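# Set the wooden crate onto its stand

## Task

Place the wooden crate on top of its stand, never letting it fall along the way.

## Robot and tools

Robot: two arms, left_arm and right_arm, each with a two-finger gripper. Their root links sit near (+0.045, +0.371, 0) m for left_arm and (-0.004, -0.233, 0) m for right_arm, both facing almost straight along +x. A camera stand is fixed to the floor behind them. Cameras: cam_high (504x504), cam_low (504x504), cam_left_wrist (672x504), cam_right_wrist (672x504).

Frame: all printed poses and all offsets use the scene frame. Its origin lies at table-top height halfway between the nominal bases; +x points out over the table, +y toward left_arm, +z up. Arm names do not match left/right in the images. A gripper's fingers point along its own +z and separate along its own y. end_effector_position is the spot between the finger pads, roughly 1 cm short of the tips. Printed positions and orientations may be a few cm off, more when an arm reaches far.

Row layout (shared by execute_actions and move): 14 numbers, each in [-1, 1], always all 14 even if one arm stays put. First left_arm: dx, dy, dz, rx, ry, rz, opening; then right_arm in the same order. dx..rz are offsets, not poses: they are measured from that arm's Hand target at the moment the action or move begins, along scene axes, and rotation is about the Hand target's position. Scale: 1.0 equals 0.6 m or 180 degrees; rx, ry, rz form a single rotation vector. Sending an offset again moves the arm further. Six zeros re-request the current Hand target. Opening is absolute, not an offset: +1 fully open (0.093 m), -1 closed. A 0 in the opening slot really commands half-open, so to keep a gripper unchanged resend its present value.

execute_actions(actions, cameras): actions is a list of actions; each action is a table of at most 15 rows, one per 1/30 s step, and a short table repeats its final row to fill 15 steps. Every row counts from the action's start pose, not from the row before. Images appear only for an empty actions list or when cameras names them (["all"], a list of names, or []). An empty list also reports the scene number.

move(target, speed, blend, opening_speed, grip_force, blocking, cameras): drives each gripper in a straight line toward its target. target is one 14-number row or a list of up to 15 rows; every row is an offset from the same starting Hand targets. speed is the top path speed in m/s, 0.002 to 2.9 (default 0.25), one value or one per target; turning is capped at twice that in rad/s. blend (m) rounds corners between listed targets; 0 stops at each. opening_speed (at least 0.2 per second on the -1..+1 scale) makes fingers change gradually. grip_force sets the per-pad force limit in newtons, 10 to 50, one value or one per arm; it persists, and lower values close slowly. blocking=false returns early while motion continues. Paths do not avoid obstacles or the other arm, lag behind at higher speed, and last at most 10 s. The result adds a move: line giving the ending (done, off_target, moving, held, fault) and limits (paced = pose clipped, held = steps withheld). Done means within 10 mm and 2 degrees; neither done nor off_target tells you about contact.

wait(seconds 0 to 10): lets time pass with the last commands held. stop(): brakes a running move. zoom_image(camera, region [x0, y0, x1, y1] pixels, max 504 each way): enlarges part of the latest image from that camera. read_manual(section): licence texts only. finished_scene(scene): ends the scene irrevocably; later calls act in the next scene.

Reading results: Hand target is the last commanded pose after clipping; the gripper often rests short of it, and the next command, even zeros, asks again; add the missing distance if needed. Tool commands lists current commands. grip_measured is the finger motor on the opening scale: pads meet near -0.94, and an object of width w mm reads about -0.94 + 0.0208*w. To grip a rigid flat object firmly, send a number about 0.24 below that reading and keep resending it; release by sending a value well above it. The last Joint positions entry per arm is the opening in metres. Joint velocities may say within noise. Joint torques are noisy, offset, and wrap at plus/minus 28 N m on joints 1 to 3. MOTOR HOT appears at 75 °C; at 90 °C an OVER-TEMPERATURE FAULT folds that arm away for the rest of the scene.

Cautions: orientation changes are clipped to 40 degrees from the measured one per step, so turn in stages and check tilt after each move. Heavy reach, held loads and pushing at unreachable poses heat motors. A blocked arm keeps pushing until you command it back past where the gripper sits. Keep paths away from an arm's own base, keep the two grippers and wrist cameras apart (the clearance check will not protect them), and avoid strain on camera cables. Move slowly near contact. Do not drop the crate, release it while moving, slam it down, or let anything leave the table; occasional external nudges can shift loose objects, so confirm its placement with cameras before finishing.

Each tool is called after ">>>" by a JSON object that holds its "op" and its "data".

## Session

>>> {"op": "execute_actions", "data": {"actions": []}}

Scene clock: 0.00 s.
left_arm: end_effector_position=(+0.2916, +0.1239, +0.2543) grip_measured=+1.000 end_effector_quat_wxyz=(+0.473, +0.097, +0.786, -0.387) | right_arm: end_effector_position=(+0.2979, -0.2274, +0.1571) grip_measured=+1.000 end_effector_quat_wxyz=(+0.550, +0.127, +0.823, +0.067)
Joint positions: left_arm=[-0.753 0.934 0.653 0.024 0.043 -0.552 0.093] | right_arm=[0.067 0.774 0.346 0.029 0.092 0.314 0.093]
Joint velocities: within noise
Joint torques (N m): no reading
Heat: left arm: 34 °C; right arm: 34 °C.
Hand target: left_arm +0.2915, +0.1239, +0.2565; +0.473, +0.097, +0.785, -0.388 | right_arm +0.2984, -0.2274, +0.1597; +0.551, +0.127, +0.822, +0.068
Tool commands: left_gripper/opening=+1.0 right_gripper/opening=+1.0

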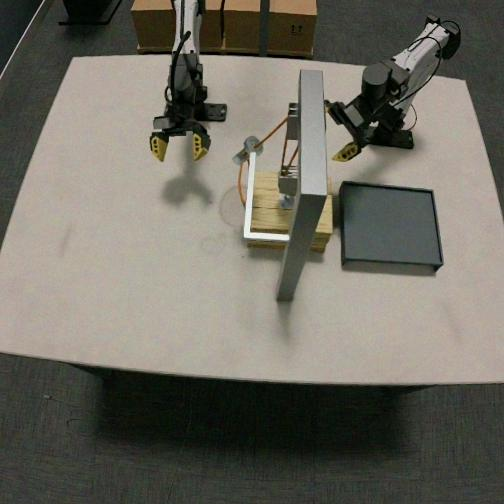

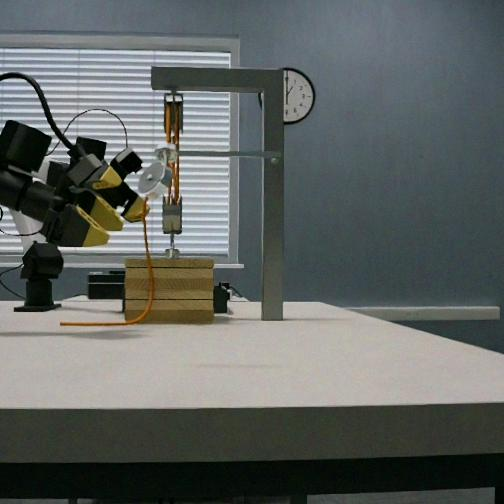

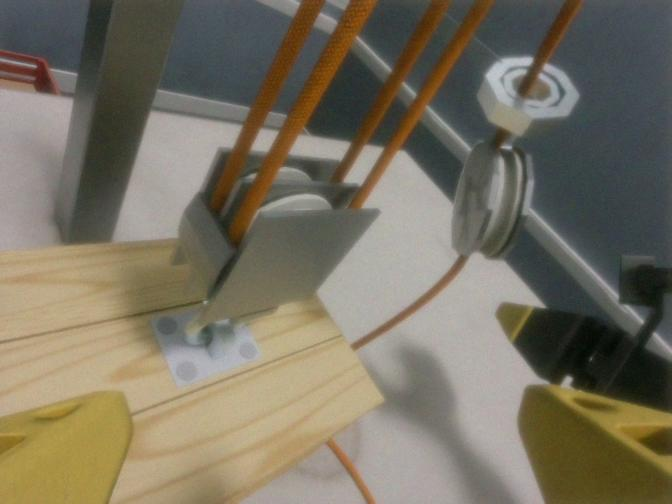

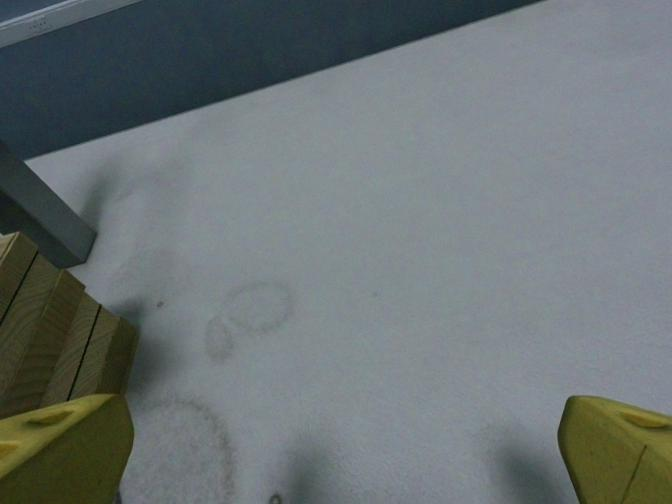

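>>> {"op": "zoom_image", "data": {"camera": "cam_high", "region": [210, 60, 460, 310]}}

>>> {"op": "zoom_image", "data": {"camera": "cam_low", "region": [50, 50, 330, 330]}}

>>> {"op": "zoom_image", "data": {"camera": "cam_left_wrist", "region": [100, 0, 600, 500]}}

Scaled by 2.016.

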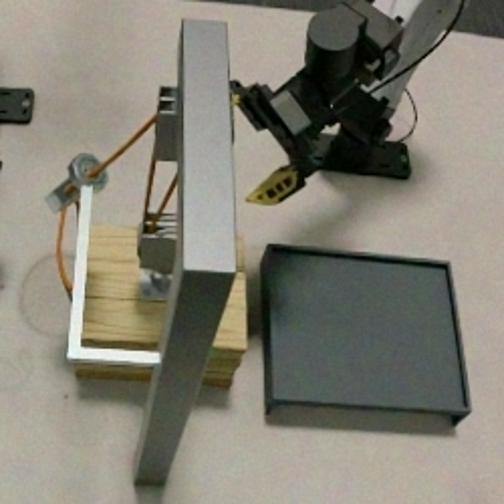

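Scaled by 1.800.

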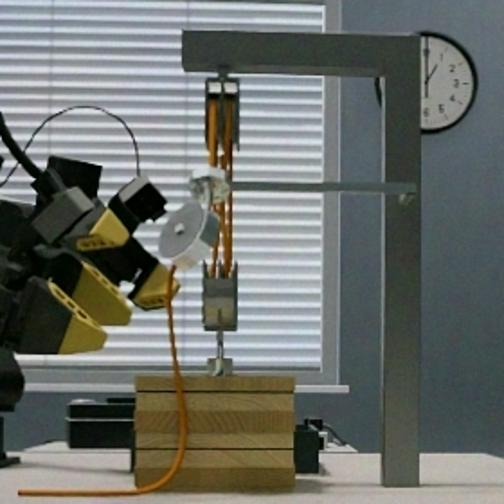

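Scaled by 1.008.

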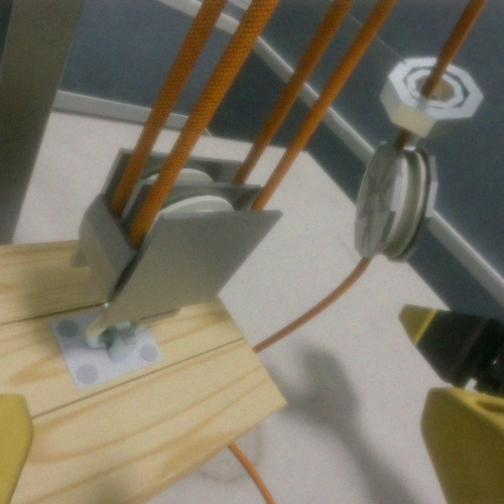

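>>> {"op": "zoom_image", "data": {"camera": "cam_high", "region": [220, 160, 340, 310]}}

>>> {"op": "zoom_image", "data": {"camera": "cam_low", "region": [60, 230, 300, 340]}}

>>> {"op": "zoom_image", "data": {"camera": "cam_low", "region": [120, 60, 220, 200]}}

>>> {"op": "zoom_image", "data": {"camera": "cam_left_wrist", "region": [400, 30, 640, 280]}}

Scaled by 3.360.

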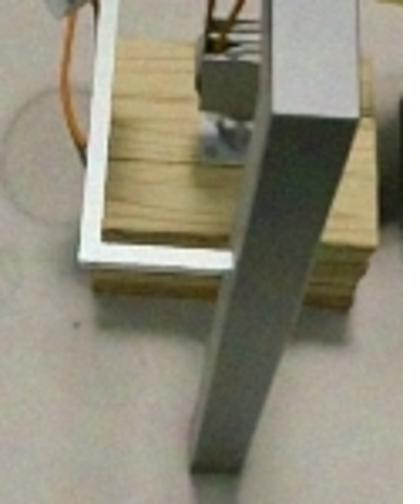

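Scaled by 2.100.

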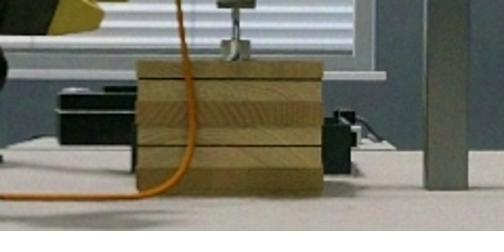

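Scaled by 3.600.

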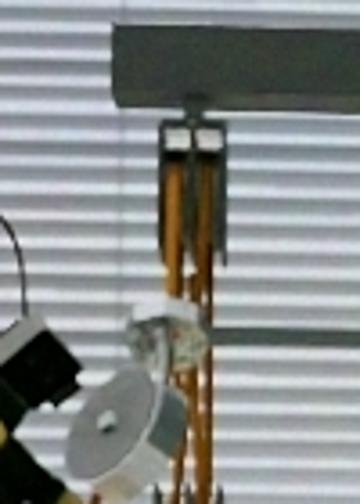

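Scaled by 2.016.

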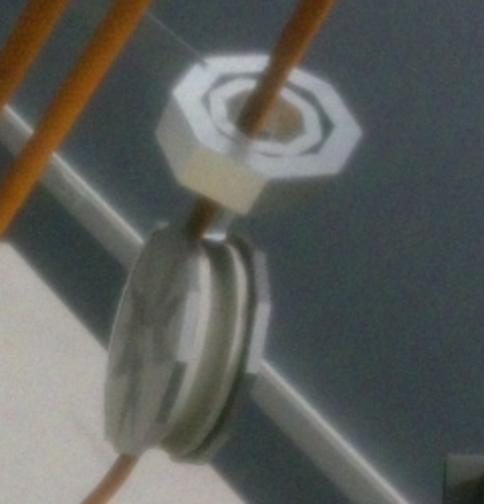

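>>> {"op": "move", "data": {"target": [0.0142, 0.3435, 0.0725, 0.2311, 0.1680, 0.1285, 1, -0.0807, 0.0457, 0.2005, -0.0359, -0.1524, 0.2720, 1], "cameras": ["all"]}}

Scene clock: 99.40 s.
left_arm: end_effector_position=(+0.2989, +0.3272, +0.2952) grip_measured=+1.000 end_effector_quat_wxyz=(+0.258, -0.002, +0.966, -0.008) | right_arm: end_effector_position=(+0.2496, -0.1982, +0.2735) grip_measured=+1.000 end_effector_quat_wxyz=(+0.650, -0.266, +0.658, +0.273)
Joint positions: left_arm=[-0.227 1.229 1.593 -1.423 -0.105 -0.215 0.093] | right_arm=[-0.563 0.786 0.452 0.304 -1.343 -0.014 0.093]
Joint torques (N m): left_arm=[0.4 -2.37 8.35 1.25 -0.15 0.14] | right_arm=[-0.66 0.34 9.77 1.79 -0.01 0.02]
Heat: left arm: 40 °C; right arm: 41 °C.
Hand target: left_arm +0.3000, +0.3300, +0.3000; +0.259, +0.000, +0.966, -0.001 | right_arm +0.2500, -0.2000, +0.2799; +0.653, -0.270, +0.653, +0.270
Off the commanded pose: left_arm 0.006 m, 1 deg | right_arm 0.007 m, 1 deg.
move: done

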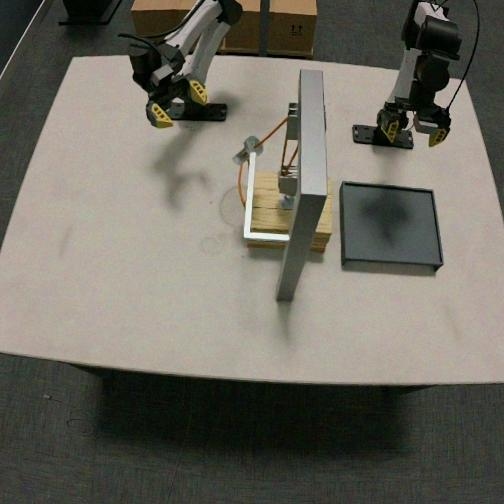

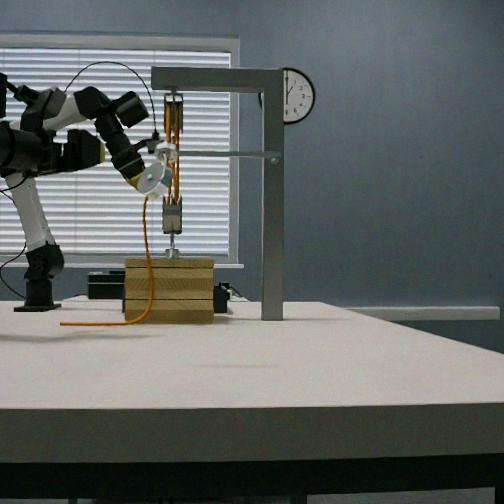

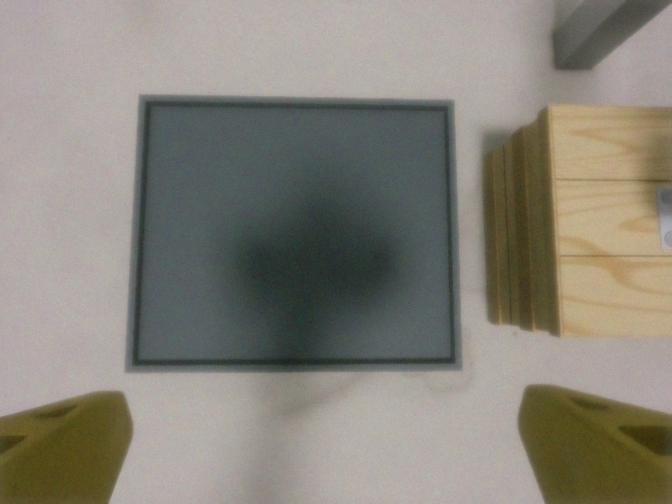

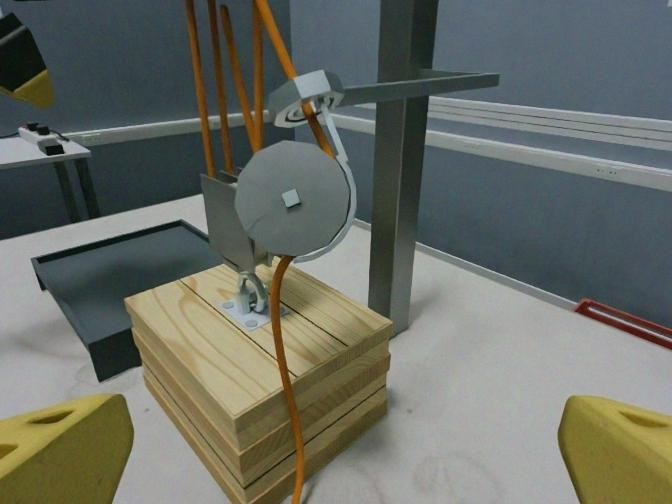

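>>> {"op": "zoom_image", "data": {"camera": "cam_right_wrist", "region": [150, 0, 500, 350]}}

>>> {"op": "zoom_image", "data": {"camera": "cam_right_wrist", "region": [100, 180, 424, 504]}}

>>> {"op": "zoom_image", "data": {"camera": "cam_left_wrist", "region": [420, 40, 672, 360]}}

>>> {"op": "zoom_image", "data": {"camera": "cam_high", "region": [220, 60, 460, 300]}}

Scaled by 1.440.

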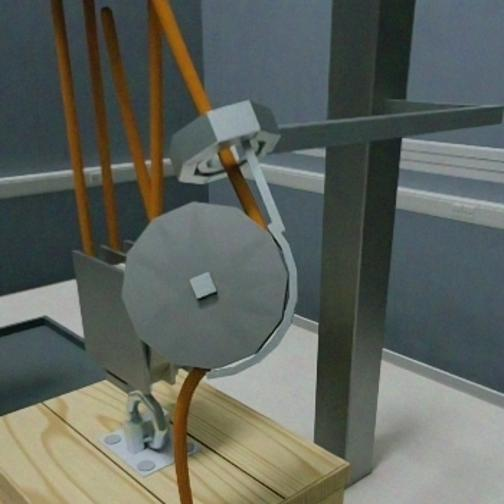

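Scaled by 1.556.

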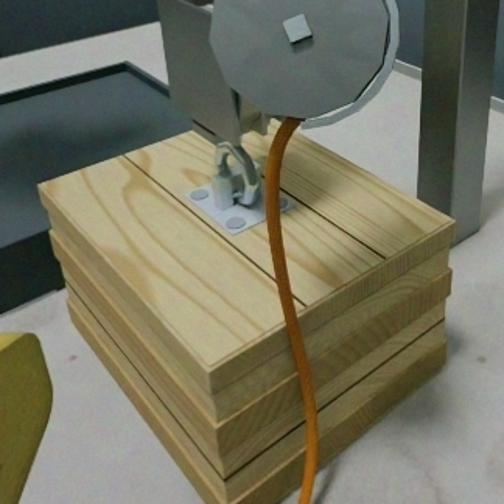

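Scaled by 1.575.

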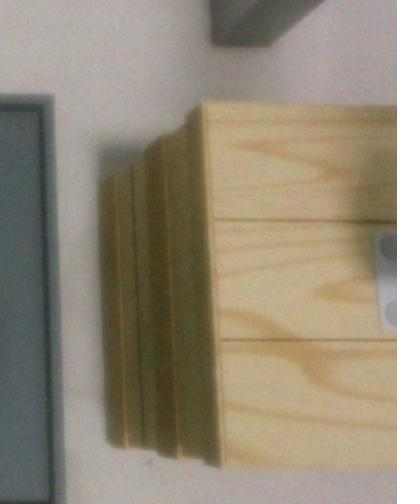

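Scaled by 2.100.

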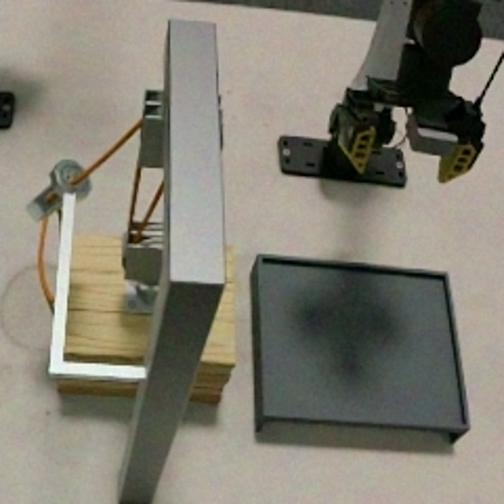

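>>> {"op": "move", "data": {"target": [0.05, -0.1333, -0.1, -0.1739, -0.3012, -0.3012, 1, 0.01, 0.1767, -0.1833, 0, 0, -0.1389, 1], "cameras": ["all"]}}

Scene clock: 212.30 s.
left_arm: end_effector_position=(+0.3318, +0.2510, +0.2482) grip_measured=+1.000 end_effector_quat_wxyz=(+0.621, +0.359, +0.606, -0.344) | right_arm: end_effector_position=(+0.2576, -0.0929, +0.1755) grip_measured=+1.000 end_effector_quat_wxyz=(+0.699, -0.127, +0.693, +0.123)
Joint positions: left_arm=[0.136 1.095 0.435 0.681 1.164 0.01 0.093] | right_arm=[0.662 0.863 0.031 0.84 0.309 -0.009 0.093]
Joint torques (N m): left_arm=[-0.05 -2.19 5.68 1.76 0.09 -0.12] | right_arm=[0.76 0.32 6.28 2.41 0.2 0.01]
Heat: left arm: 45 °C; right arm: 43 °C.
Hand target: left_arm +0.3301, +0.2500, +0.2400; +0.612, +0.354, +0.612, -0.354 | right_arm +0.2560, -0.0940, +0.1700; +0.697, -0.123, +0.696, +0.122
Off the commanded pose: left_arm 0.008 m, 2 deg | right_arm 0.006 m, 1 deg.
move: done

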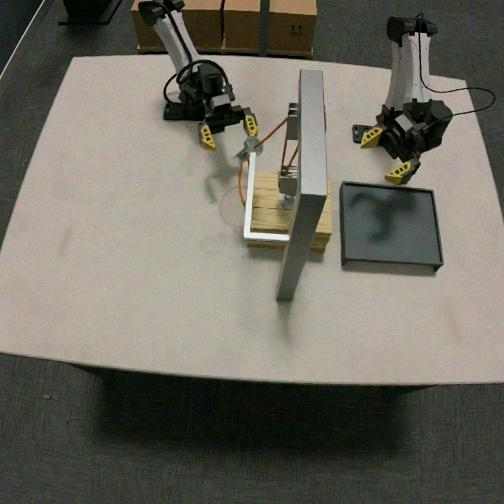

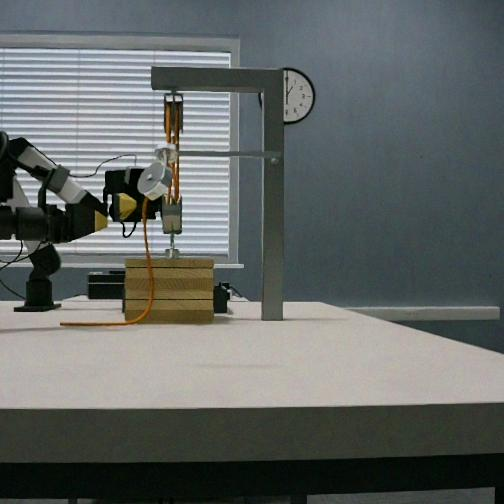

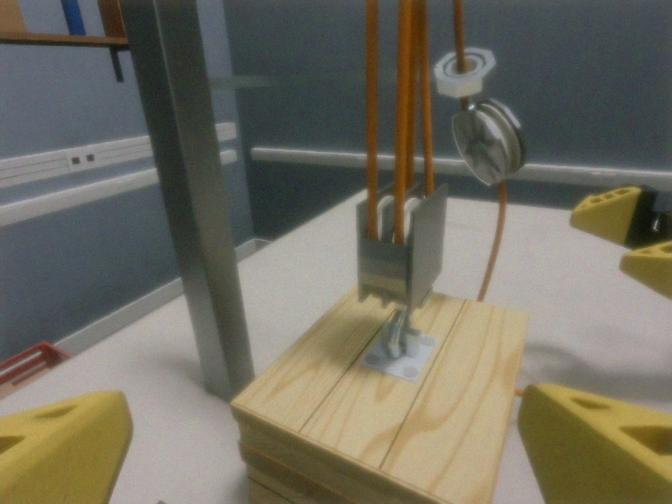

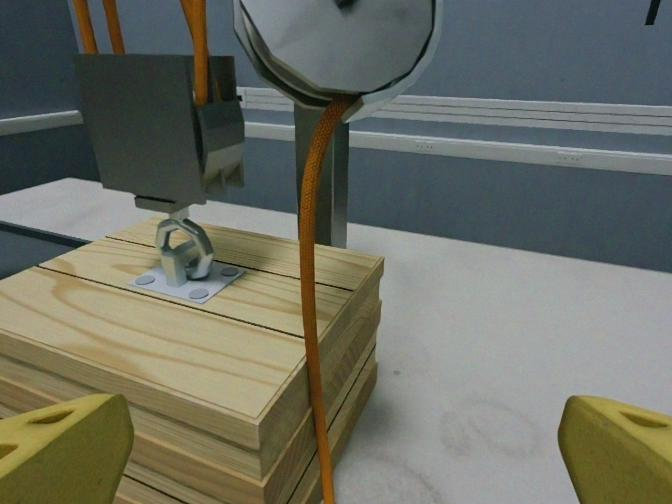

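>>> {"op": "move", "data": {"target": [0, 0, 0, 0, 0, 0, 1, 0.1483, 0.0867, 0.0, 0, 0, 0, 1], "speed": 0.12, "cameras": ["all"]}}

Scene clock: 231.97 s.
left_arm: end_effector_position=(+0.3318, +0.2510, +0.2482) grip_measured=+1.000 end_effector_quat_wxyz=(+0.621, +0.359, +0.606, -0.344) | right_arm: end_effector_position=(+0.3392, -0.0433, +0.1656) grip_measured=+1.000 end_effector_quat_wxyz=(+0.692, -0.129, +0.701, +0.117)
Joint positions: left_arm=[0.136 1.095 0.435 0.683 1.164 0.009 0.093] | right_arm=[0.617 1.534 0.325 1.194 0.269 -0.009 0.093]
Joint torques (N m): left_arm=[-0.03 -2.17 5.63 1.76 0.1 -0.11] | right_arm=[-0.68 -2.97 8.17 2.49 0.07 -0.01]
Heat: left arm: 42 °C; right arm: 42 °C.
Hand target: left_arm +0.3300, +0.2500, +0.2399; +0.612, +0.354, +0.612, -0.354 | right_arm +0.3450, -0.0419, +0.1701; +0.697, -0.123, +0.696, +0.122
Off the commanded pose: left_arm 0.008 m, 2 deg | right_arm 0.007 m, 1 deg.
move: done

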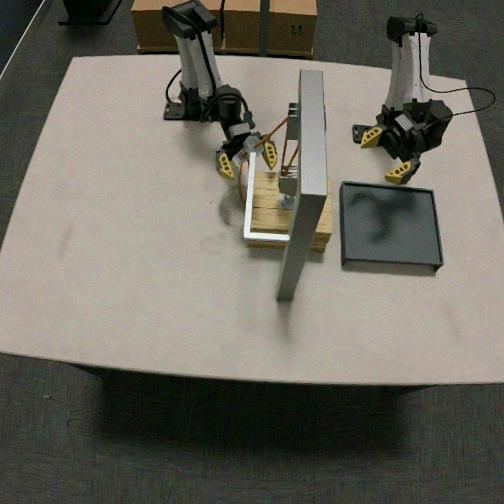

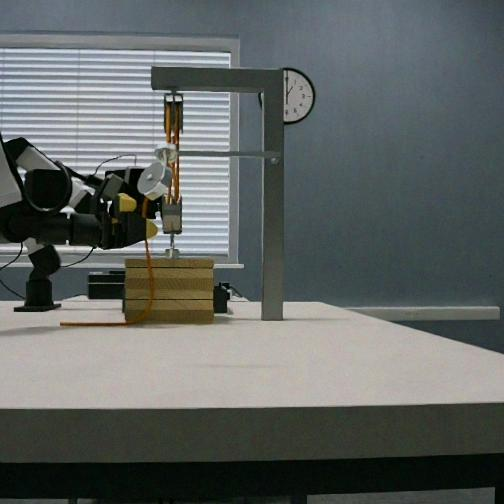

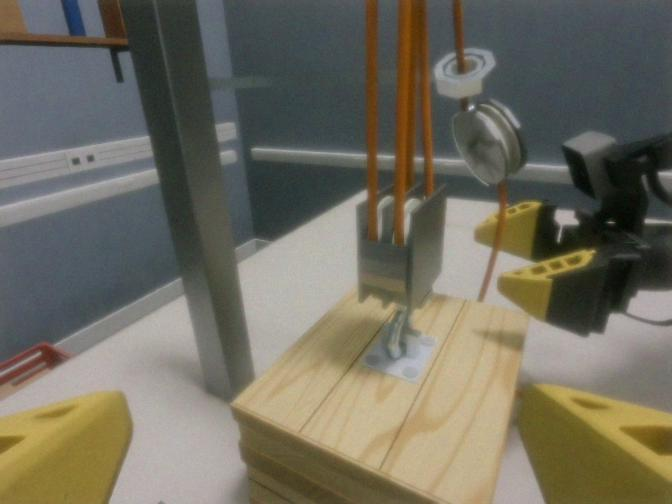

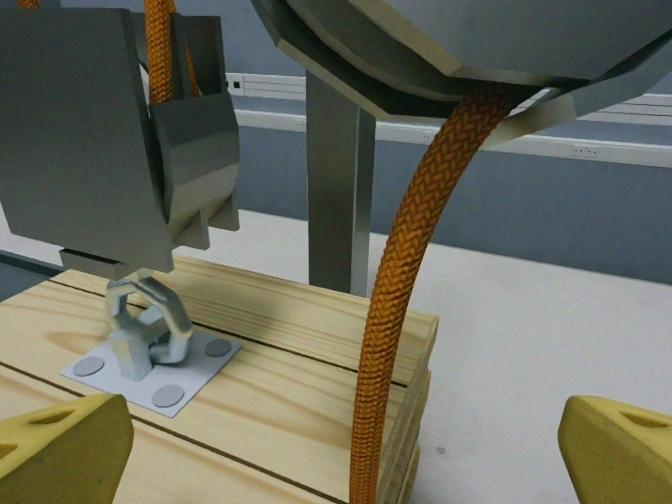

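>>> {"op": "move", "data": {"target": [[0, 0, 0, 0, 0, 0, 1, 0.0333, 0.0083, 0.0083, 0, 0, 0, 1], [0, 0, 0, 0, 0, 0, 1, 0.0333, 0.0083, 0.0083, 0, 0, 0, -1]], "speed": 0.08, "cameras": ["cam_left_wrist", "cam_right_wrist"]}}

Scene clock: 243.60 s.
left_arm: end_effector_position=(+0.3318, +0.2510, +0.2482) grip_measured=+1.000 end_effector_quat_wxyz=(+0.621, +0.359, +0.606, -0.344) | right_arm: end_effector_position=(+0.3590, -0.0384, +0.1765) grip_measured=-0.963 end_effector_quat_wxyz=(+0.700, -0.124, +0.693, +0.121)
Joint positions: left_arm=[0.136 1.095 0.435 0.683 1.164 0.009 0.093] | right_arm=[0.587 1.581 0.404 1.186 0.24 -0.009 0]
Joint torques (N m): left_arm=[-0.08 -2.17 5.64 1.76 0.09 -0.11] | right_arm=[-0.73 -3.44 8.66 2.16 -0.03 0.04]
Heat: left arm: 41 °C; right arm: 43 °C.
Hand target: left_arm +0.3300, +0.2500, +0.2399; +0.612, +0.354, +0.612, -0.354 | right_arm +0.3650, -0.0370, +0.1749; +0.696, -0.123, +0.696, +0.122
Off the commanded pose: left_arm 0.009 m, 2 deg | right_arm 0.006 m, 1 deg.
move: done
Images, in order (width x height): cam_left_wrist 672x504, cam_right_wrist 672x504.

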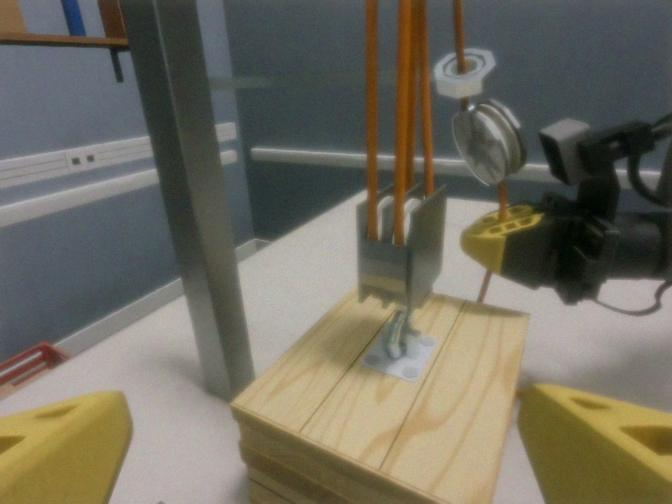

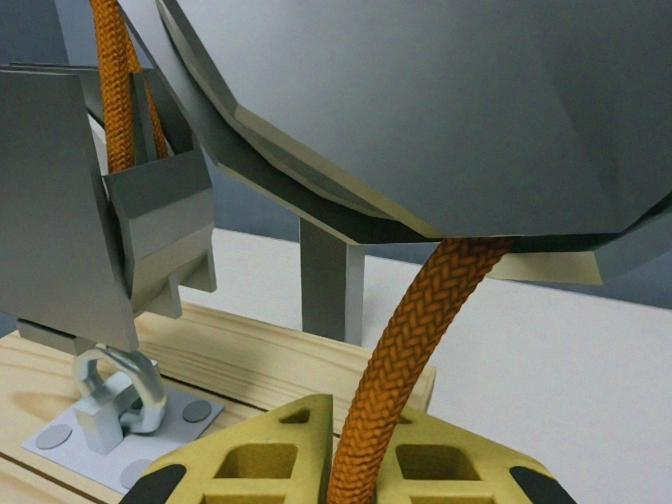

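>>> {"op": "zoom_image", "data": {"camera": "cam_right_wrist", "region": [200, 340, 480, 504]}}

>>> {"op": "zoom_image", "data": {"camera": "cam_left_wrist", "region": [420, 120, 640, 330]}}

Scaled by 1.800.

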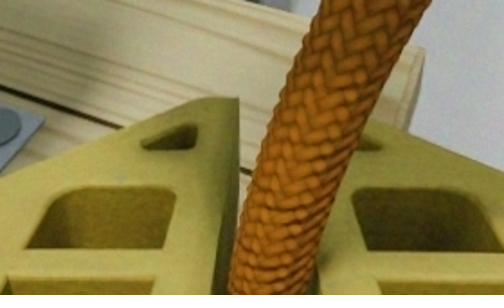

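Scaled by 2.291.

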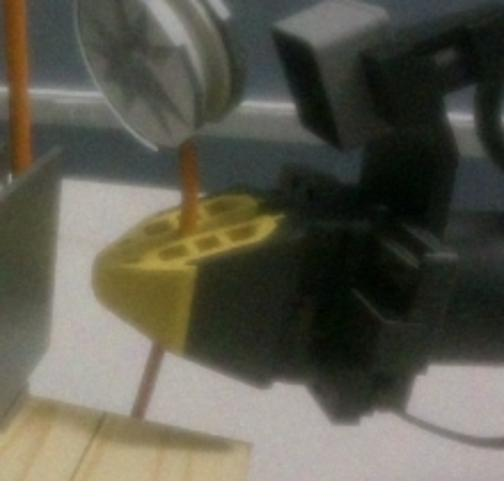

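>>> {"op": "move", "data": {"target": [0, 0, 0, 0, 0, 0, 1, -0.2333, -0.1, -0.04, 0, 0, 0, -1], "speed": 0.06, "cameras": ["all"]}}

Scene clock: 258.57 s.
left_arm: end_effector_position=(+0.3318, +0.2510, +0.2482) grip_measured=+1.000 end_effector_quat_wxyz=(+0.621, +0.359, +0.606, -0.344) | right_arm: end_effector_position=(+0.2546, -0.0935, +0.1975) grip_measured=-0.970 end_effector_quat_wxyz=(+0.723, -0.086, +0.675, +0.122)
Joint positions: left_arm=[0.136 1.095 0.435 0.683 1.164 0.009 0.093] | right_arm=[0.743 0.844 0.053 0.874 0.449 0.004 0]
Joint torques (N m): left_arm=[-0.03 -2.17 5.61 1.75 0.1 -0.11] | right_arm=[3.1 -1.35 1.88 1.44 -0.06 0.04]
Heat: left arm: 40 °C; right arm: 43 °C.
Hand target: left_arm +0.3300, +0.2500, +0.2399; +0.612, +0.354, +0.612, -0.354 | right_arm +0.2250, -0.0970, +0.1509; +0.696, -0.123, +0.696, +0.122
Off the commanded pose: left_arm 0.009 m, 2 deg | right_arm 0.055 m, 6 deg.
joint sent to its limit (right arm) — joint 3 (elbow), lower limit, where the elbow is as bent as it goes. The joint targets are off in position, not in orientation.
move: off_target (right_arm)

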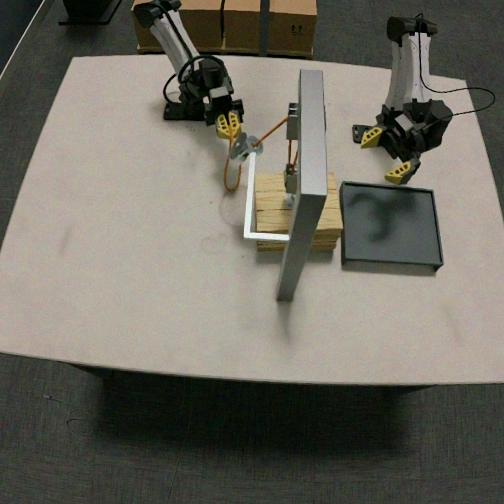

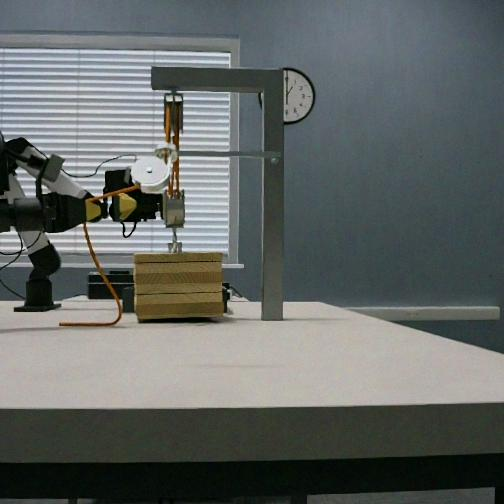

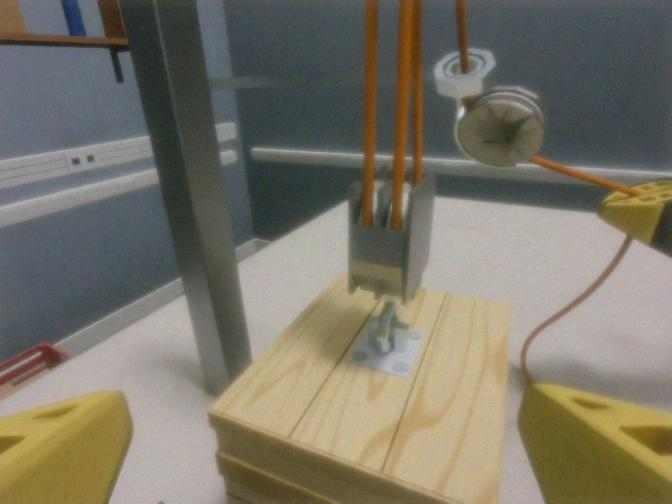

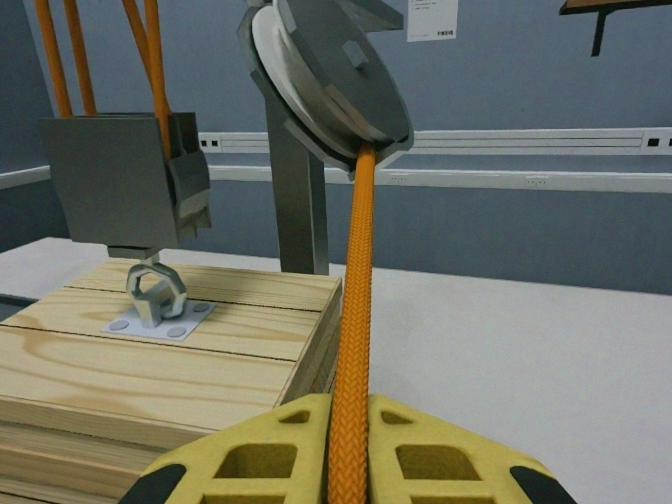

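>>> {"op": "move", "data": {"target": [0, 0, 0, 0, 0, 0, 1, -0.0083, -0.0883, 0.2985, -0.0339, 0.0762, 0.0442, -1], "speed": 0.08, "cameras": ["all"]}}

Scene clock: 287.17 s.
left_arm: end_effector_position=(+0.3318, +0.2510, +0.2483) grip_measured=+1.000 end_effector_quat_wxyz=(+0.621, +0.359, +0.606, -0.344) | right_arm: end_effector_position=(+0.2321, -0.1494, +0.2836) grip_measured=-0.970 end_effector_quat_wxyz=(+0.542, -0.179, +0.808, +0.148)
Joint positions: left_arm=[0.136 1.095 0.435 0.683 1.164 0.009 0.093] | right_arm=[0.104 0.607 0.82 -0.616 -0.35 -0.097 0]
Joint torques (N m): left_arm=[-0.06 -2.14 5.63 1.74 0.09 -0.11] | right_arm=[-1.61 -2.32 16.2 2.27 -0.26 -0.21]
Heat: left arm: 40 °C; right arm: 41 °C.
Hand target: left_arm +0.3300, +0.2500, +0.2399; +0.612, +0.354, +0.612, -0.354 | right_arm +0.2200, -0.1500, +0.3300; +0.591, -0.192, +0.770, +0.147
Off the commanded pose: left_arm 0.009 m, 2 deg | right_arm 0.048 m, 7 deg.
move: off_target (right_arm)

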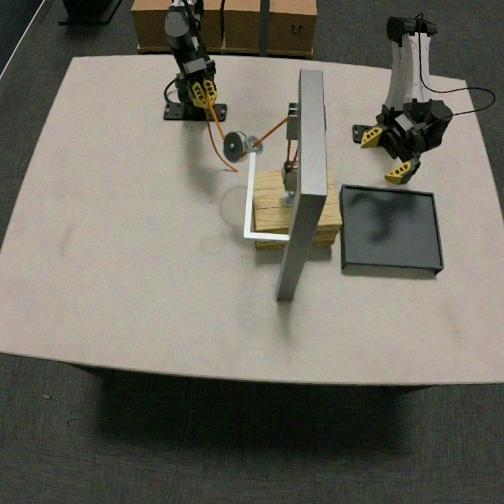

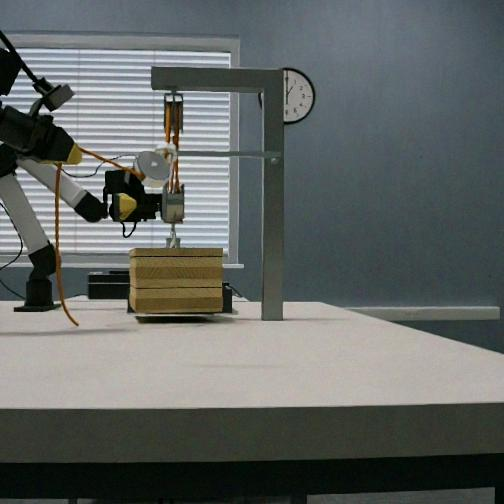

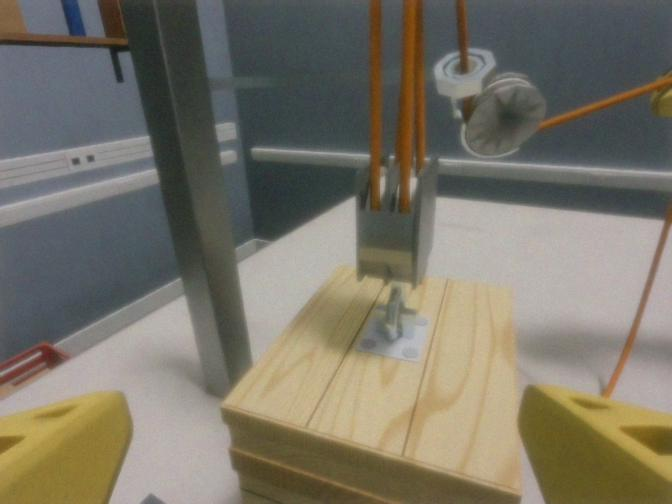

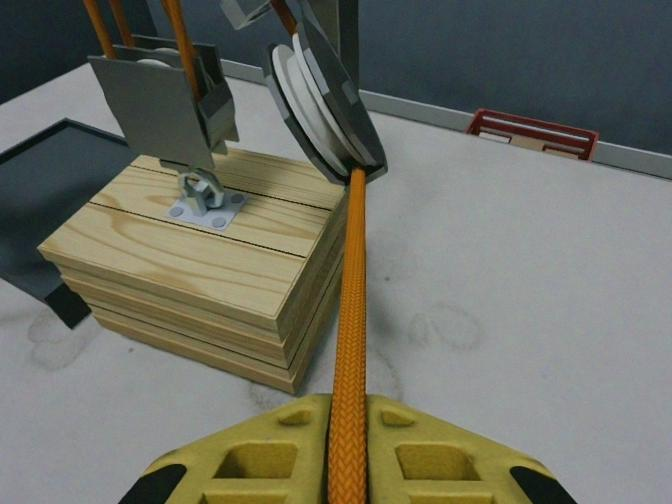

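>>> {"op": "move", "data": {"target": [0, 0, 0, 0, 0, 0, 1, 0.0667, -0.4833, -0.1167, 0.5064, 0.0576, -0.1867, -1], "speed": 0.12, "cameras": ["all"]}}

Scene clock: 320.83 s.
left_arm: end_effector_position=(+0.3318, +0.2510, +0.2483) grip_measured=+1.000 end_effector_quat_wxyz=(+0.621, +0.359, +0.606, -0.344) | right_arm: end_effector_position=(+0.2396, -0.3567, +0.2669) grip_measured=-0.970 end_effector_quat_wxyz=(+0.376, +0.397, +0.589, +0.595)
Joint positions: left_arm=[0.136 1.095 0.435 0.683 1.164 0.009 0.093] | right_arm=[-1.136 1.083 0.646 0.038 -1.546 1.201 0]
Joint torques (N m): left_arm=[-0.08 -2.15 5.64 1.75 0.1 -0.11] | right_arm=[-8.99 0.9 12.67 1.91 2.5 -0.05]
Heat: left arm: 39 °C; right arm: 50 °C.
Hand target: left_arm +0.3300, +0.2500, +0.2399; +0.612, +0.354, +0.612, -0.354 | right_arm +0.2600, -0.4400, +0.2601; +0.500, +0.500, +0.500, +0.500
Off the commanded pose: left_arm 0.009 m, 2 deg | right_arm 0.086 m, 24 deg.
move: off_target (right_arm)

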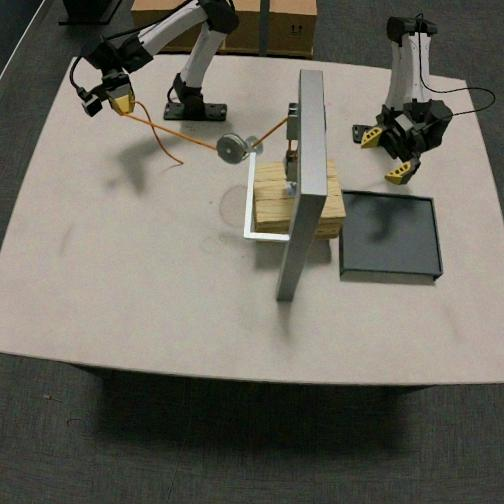

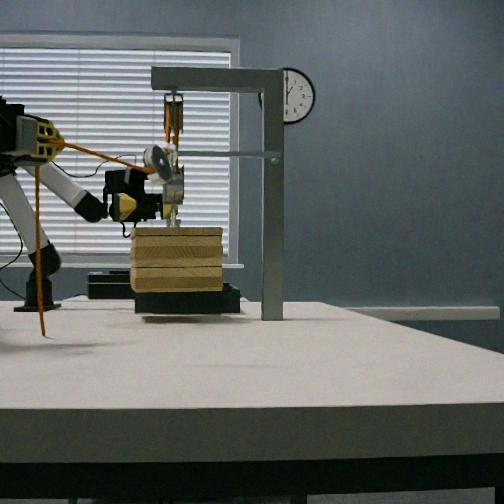

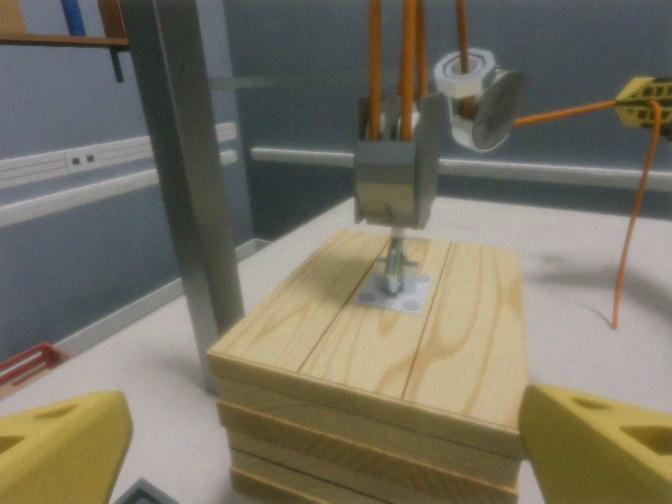

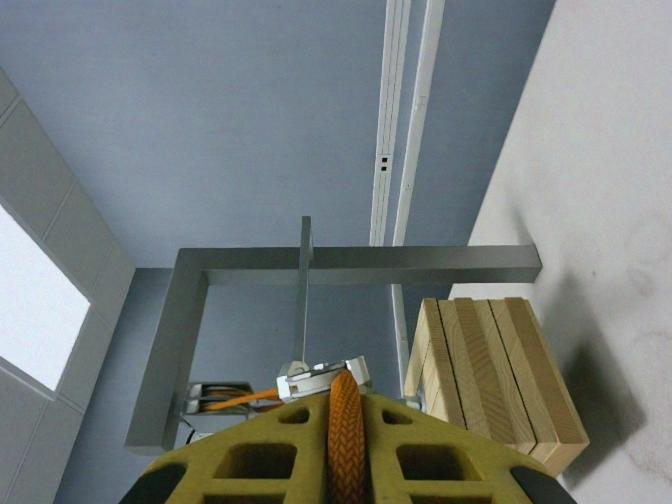

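>>> {"op": "move", "data": {"target": [0.08, -0.1, 0.0667, 0, 0, -0.1, 1, 0, 0, 0, 0, 0, 0, -1], "speed": 0.15, "cameras": ["cam_left_wrist", "cam_right_wrist", "cam_low"]}}

Scene clock: 337.93 s.
left_arm: end_effector_position=(+0.3747, +0.1923, +0.2765) grip_measured=+1.000 end_effector_quat_wxyz=(+0.555, +0.443, +0.550, -0.440) | right_arm: end_effector_position=(+0.2396, -0.3567, +0.2667) grip_measured=-0.970 end_effector_quat_wxyz=(+0.375, +0.398, +0.588, +0.595)
Joint positions: left_arm=[-0.037 1.449 0.8 0.658 1.3 -0.001 0.093] | right_arm=[-1.136 1.083 0.646 0.034 -1.546 1.201 0]
Joint torques (N m): left_arm=[-0.39 -5.04 9.4 1.44 0.1 -0.06] | right_arm=[-9.11 0.47 12.74 1.95 2.46 -0.04]
Heat: left arm: 39 °C; right arm: 52 °C.
Hand target: left_arm +0.3780, +0.1900, +0.2801; +0.549, +0.446, +0.549, -0.446 | right_arm +0.2600, -0.4400, +0.2601; +0.500, +0.500, +0.500, +0.500
Off the commanded pose: left_arm 0.005 m, 1 deg | right_arm 0.086 m, 24 deg.
move: off_target (right_arm)
Images, in order (width x height): cam_low 504x504, cam_left_wrist 672x504, cam_right_wrist 672x504.

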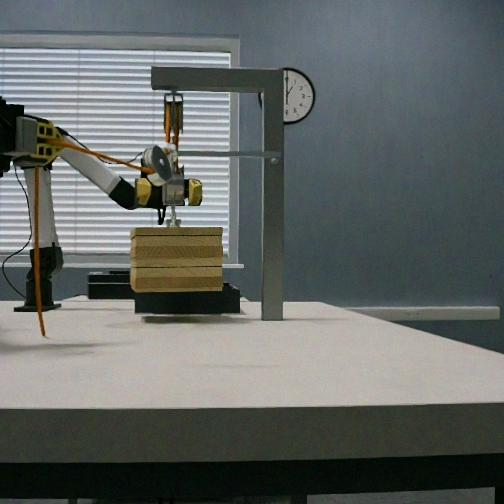

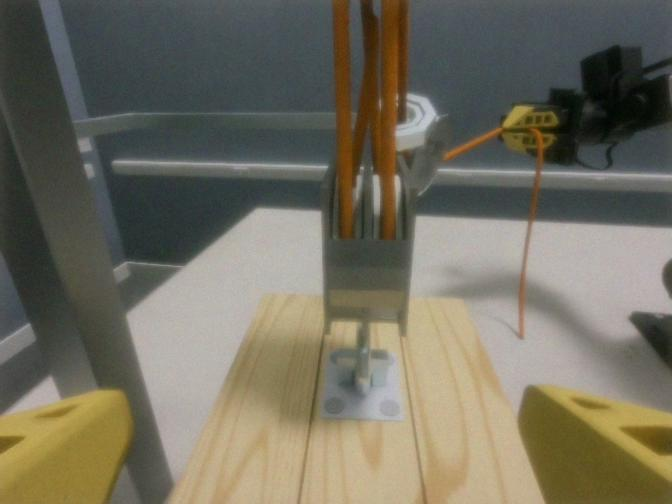

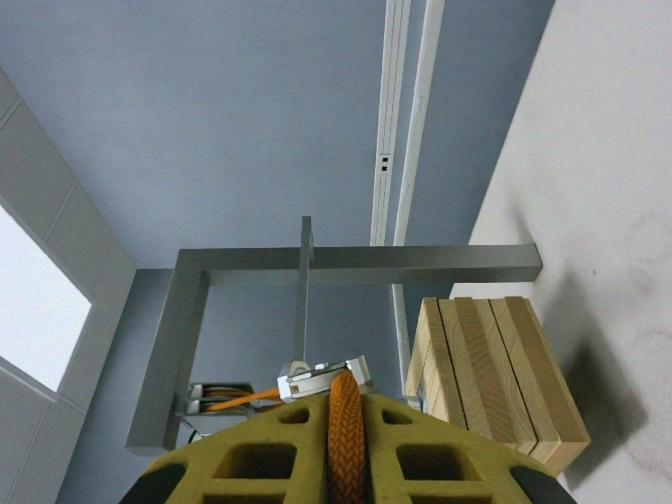

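>>> {"op": "move", "data": {"target": [0.015, -0.1833, -0.0017, 0, 0, 0, 1, 0, 0, 0, 0, 0, 0, -1], "speed": 0.1, "cameras": ["cam_left_wrist", "cam_right_wrist", "cam_low"]}}

Scene clock: 349.60 s.
left_arm: end_effector_position=(+0.3802, +0.0833, +0.2765) grip_measured=+1.000 end_effector_quat_wxyz=(+0.548, +0.448, +0.547, -0.448) | right_arm: end_effector_position=(+0.2396, -0.3567, +0.2667) grip_measured=-0.970 end_effector_quat_wxyz=(+0.375, +0.398, +0.588, +0.595)
Joint positions: left_arm=[-0.374 1.575 0.921 0.658 0.985 -0.001 0.093] | right_arm=[-1.136 1.083 0.646 0.034 -1.546 1.201 0]
Joint torques (N m): left_arm=[-0.23 -6.2 9.68 1.67 -0.1 0.01] | right_arm=[-8.91 0.72 12.93 1.94 2.49 0.01]
Heat: left arm: 41 °C; right arm: 53 °C.
Hand target: left_arm +0.3871, +0.0801, +0.2790; +0.549, +0.446, +0.549, -0.446 | right_arm +0.2600, -0.4400, +0.2601; +0.500, +0.500, +0.500, +0.500
Off the commanded pose: left_arm 0.008 m, 0 deg | right_arm 0.086 m, 24 deg.
move: off_target (right_arm)
Images, in order (width x height): cam_low 504x504, cam_left_wrist 672x504, cam_right_wrist 672x504.

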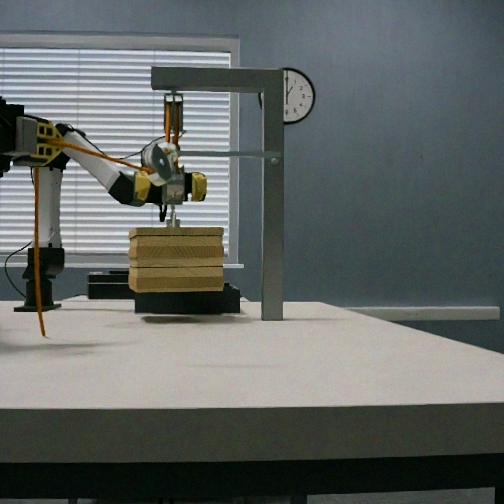

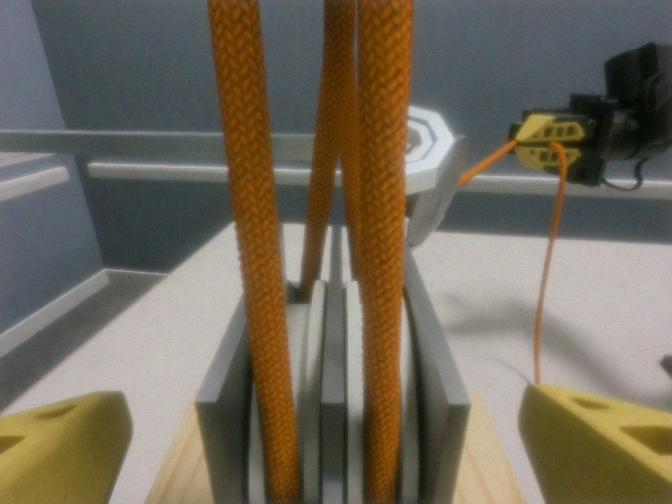

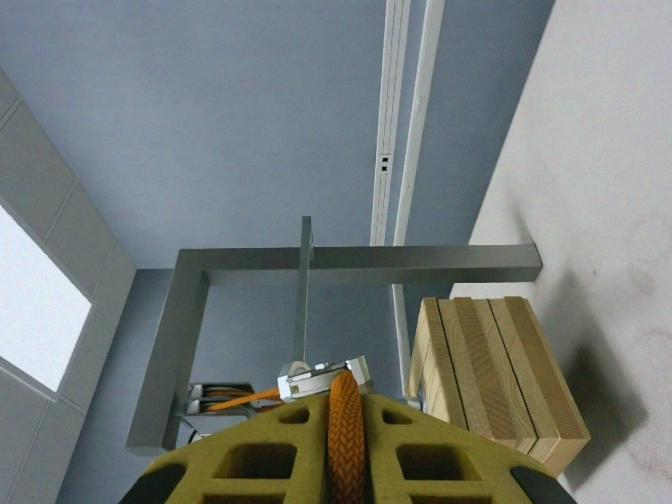

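>>> {"op": "move", "data": {"target": [0, 0, 0, 0, 0, 0, -0.6, 0, 0, 0, 0, 0, 0, -1], "opening_speed": 1.0, "cameras": ["cam_left_wrist", "cam_low"]}}

Scene clock: 354.23 s.
left_arm: end_effector_position=(+0.3801, +0.0832, +0.2765) grip_measured=-0.267 end_effector_quat_wxyz=(+0.548, +0.448, +0.546, -0.448) | right_arm: end_effector_position=(+0.2396, -0.3567, +0.2667) grip_measured=-0.970 end_effector_quat_wxyz=(+0.375, +0.398, +0.588, +0.595)
Joint positions: left_arm=[-0.374 1.575 0.921 0.658 0.986 -0.001 0.032] | right_arm=[-1.136 1.083 0.646 0.034 -1.546 1.201 0]
Joint torques (N m): left_arm=[-0.23 -6.22 9.69 1.67 -0.11 0] | right_arm=[-9.22 0.83 12.85 1.96 2.49 -0.01]
Heat: left arm: 42 °C; right arm: 54 °C.
Hand target: left_arm +0.3871, +0.0801, +0.2790; +0.549, +0.446, +0.549, -0.446 | right_arm +0.2600, -0.4400, +0.2601; +0.500, +0.500, +0.500, +0.500
Off the commanded pose: left_arm 0.008 m, 0 deg | right_arm 0.086 m, 24 deg.
move: off_target (right_arm)
Images, in order (width x height): cam_low 504x504, cam_left_wrist 672x504.

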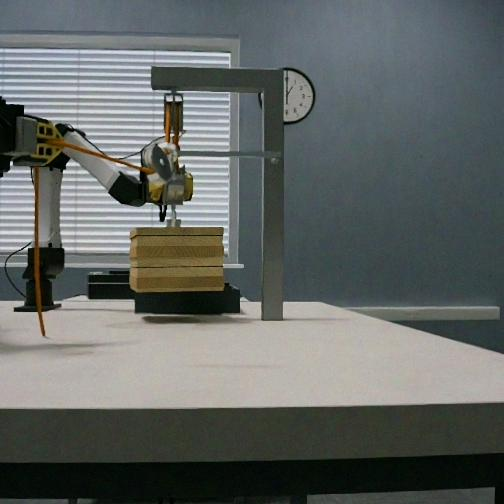

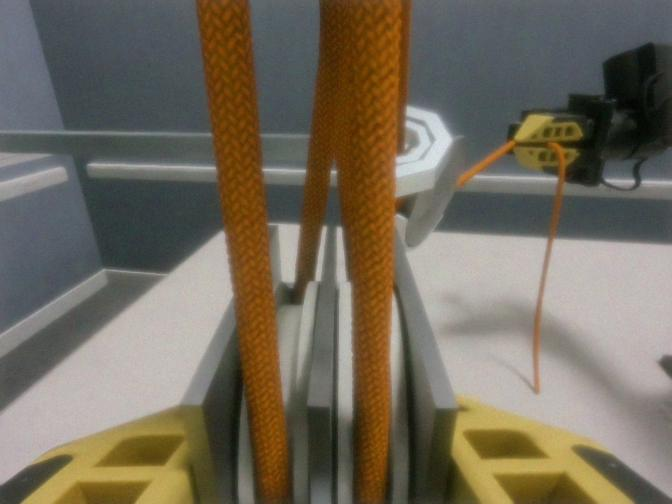

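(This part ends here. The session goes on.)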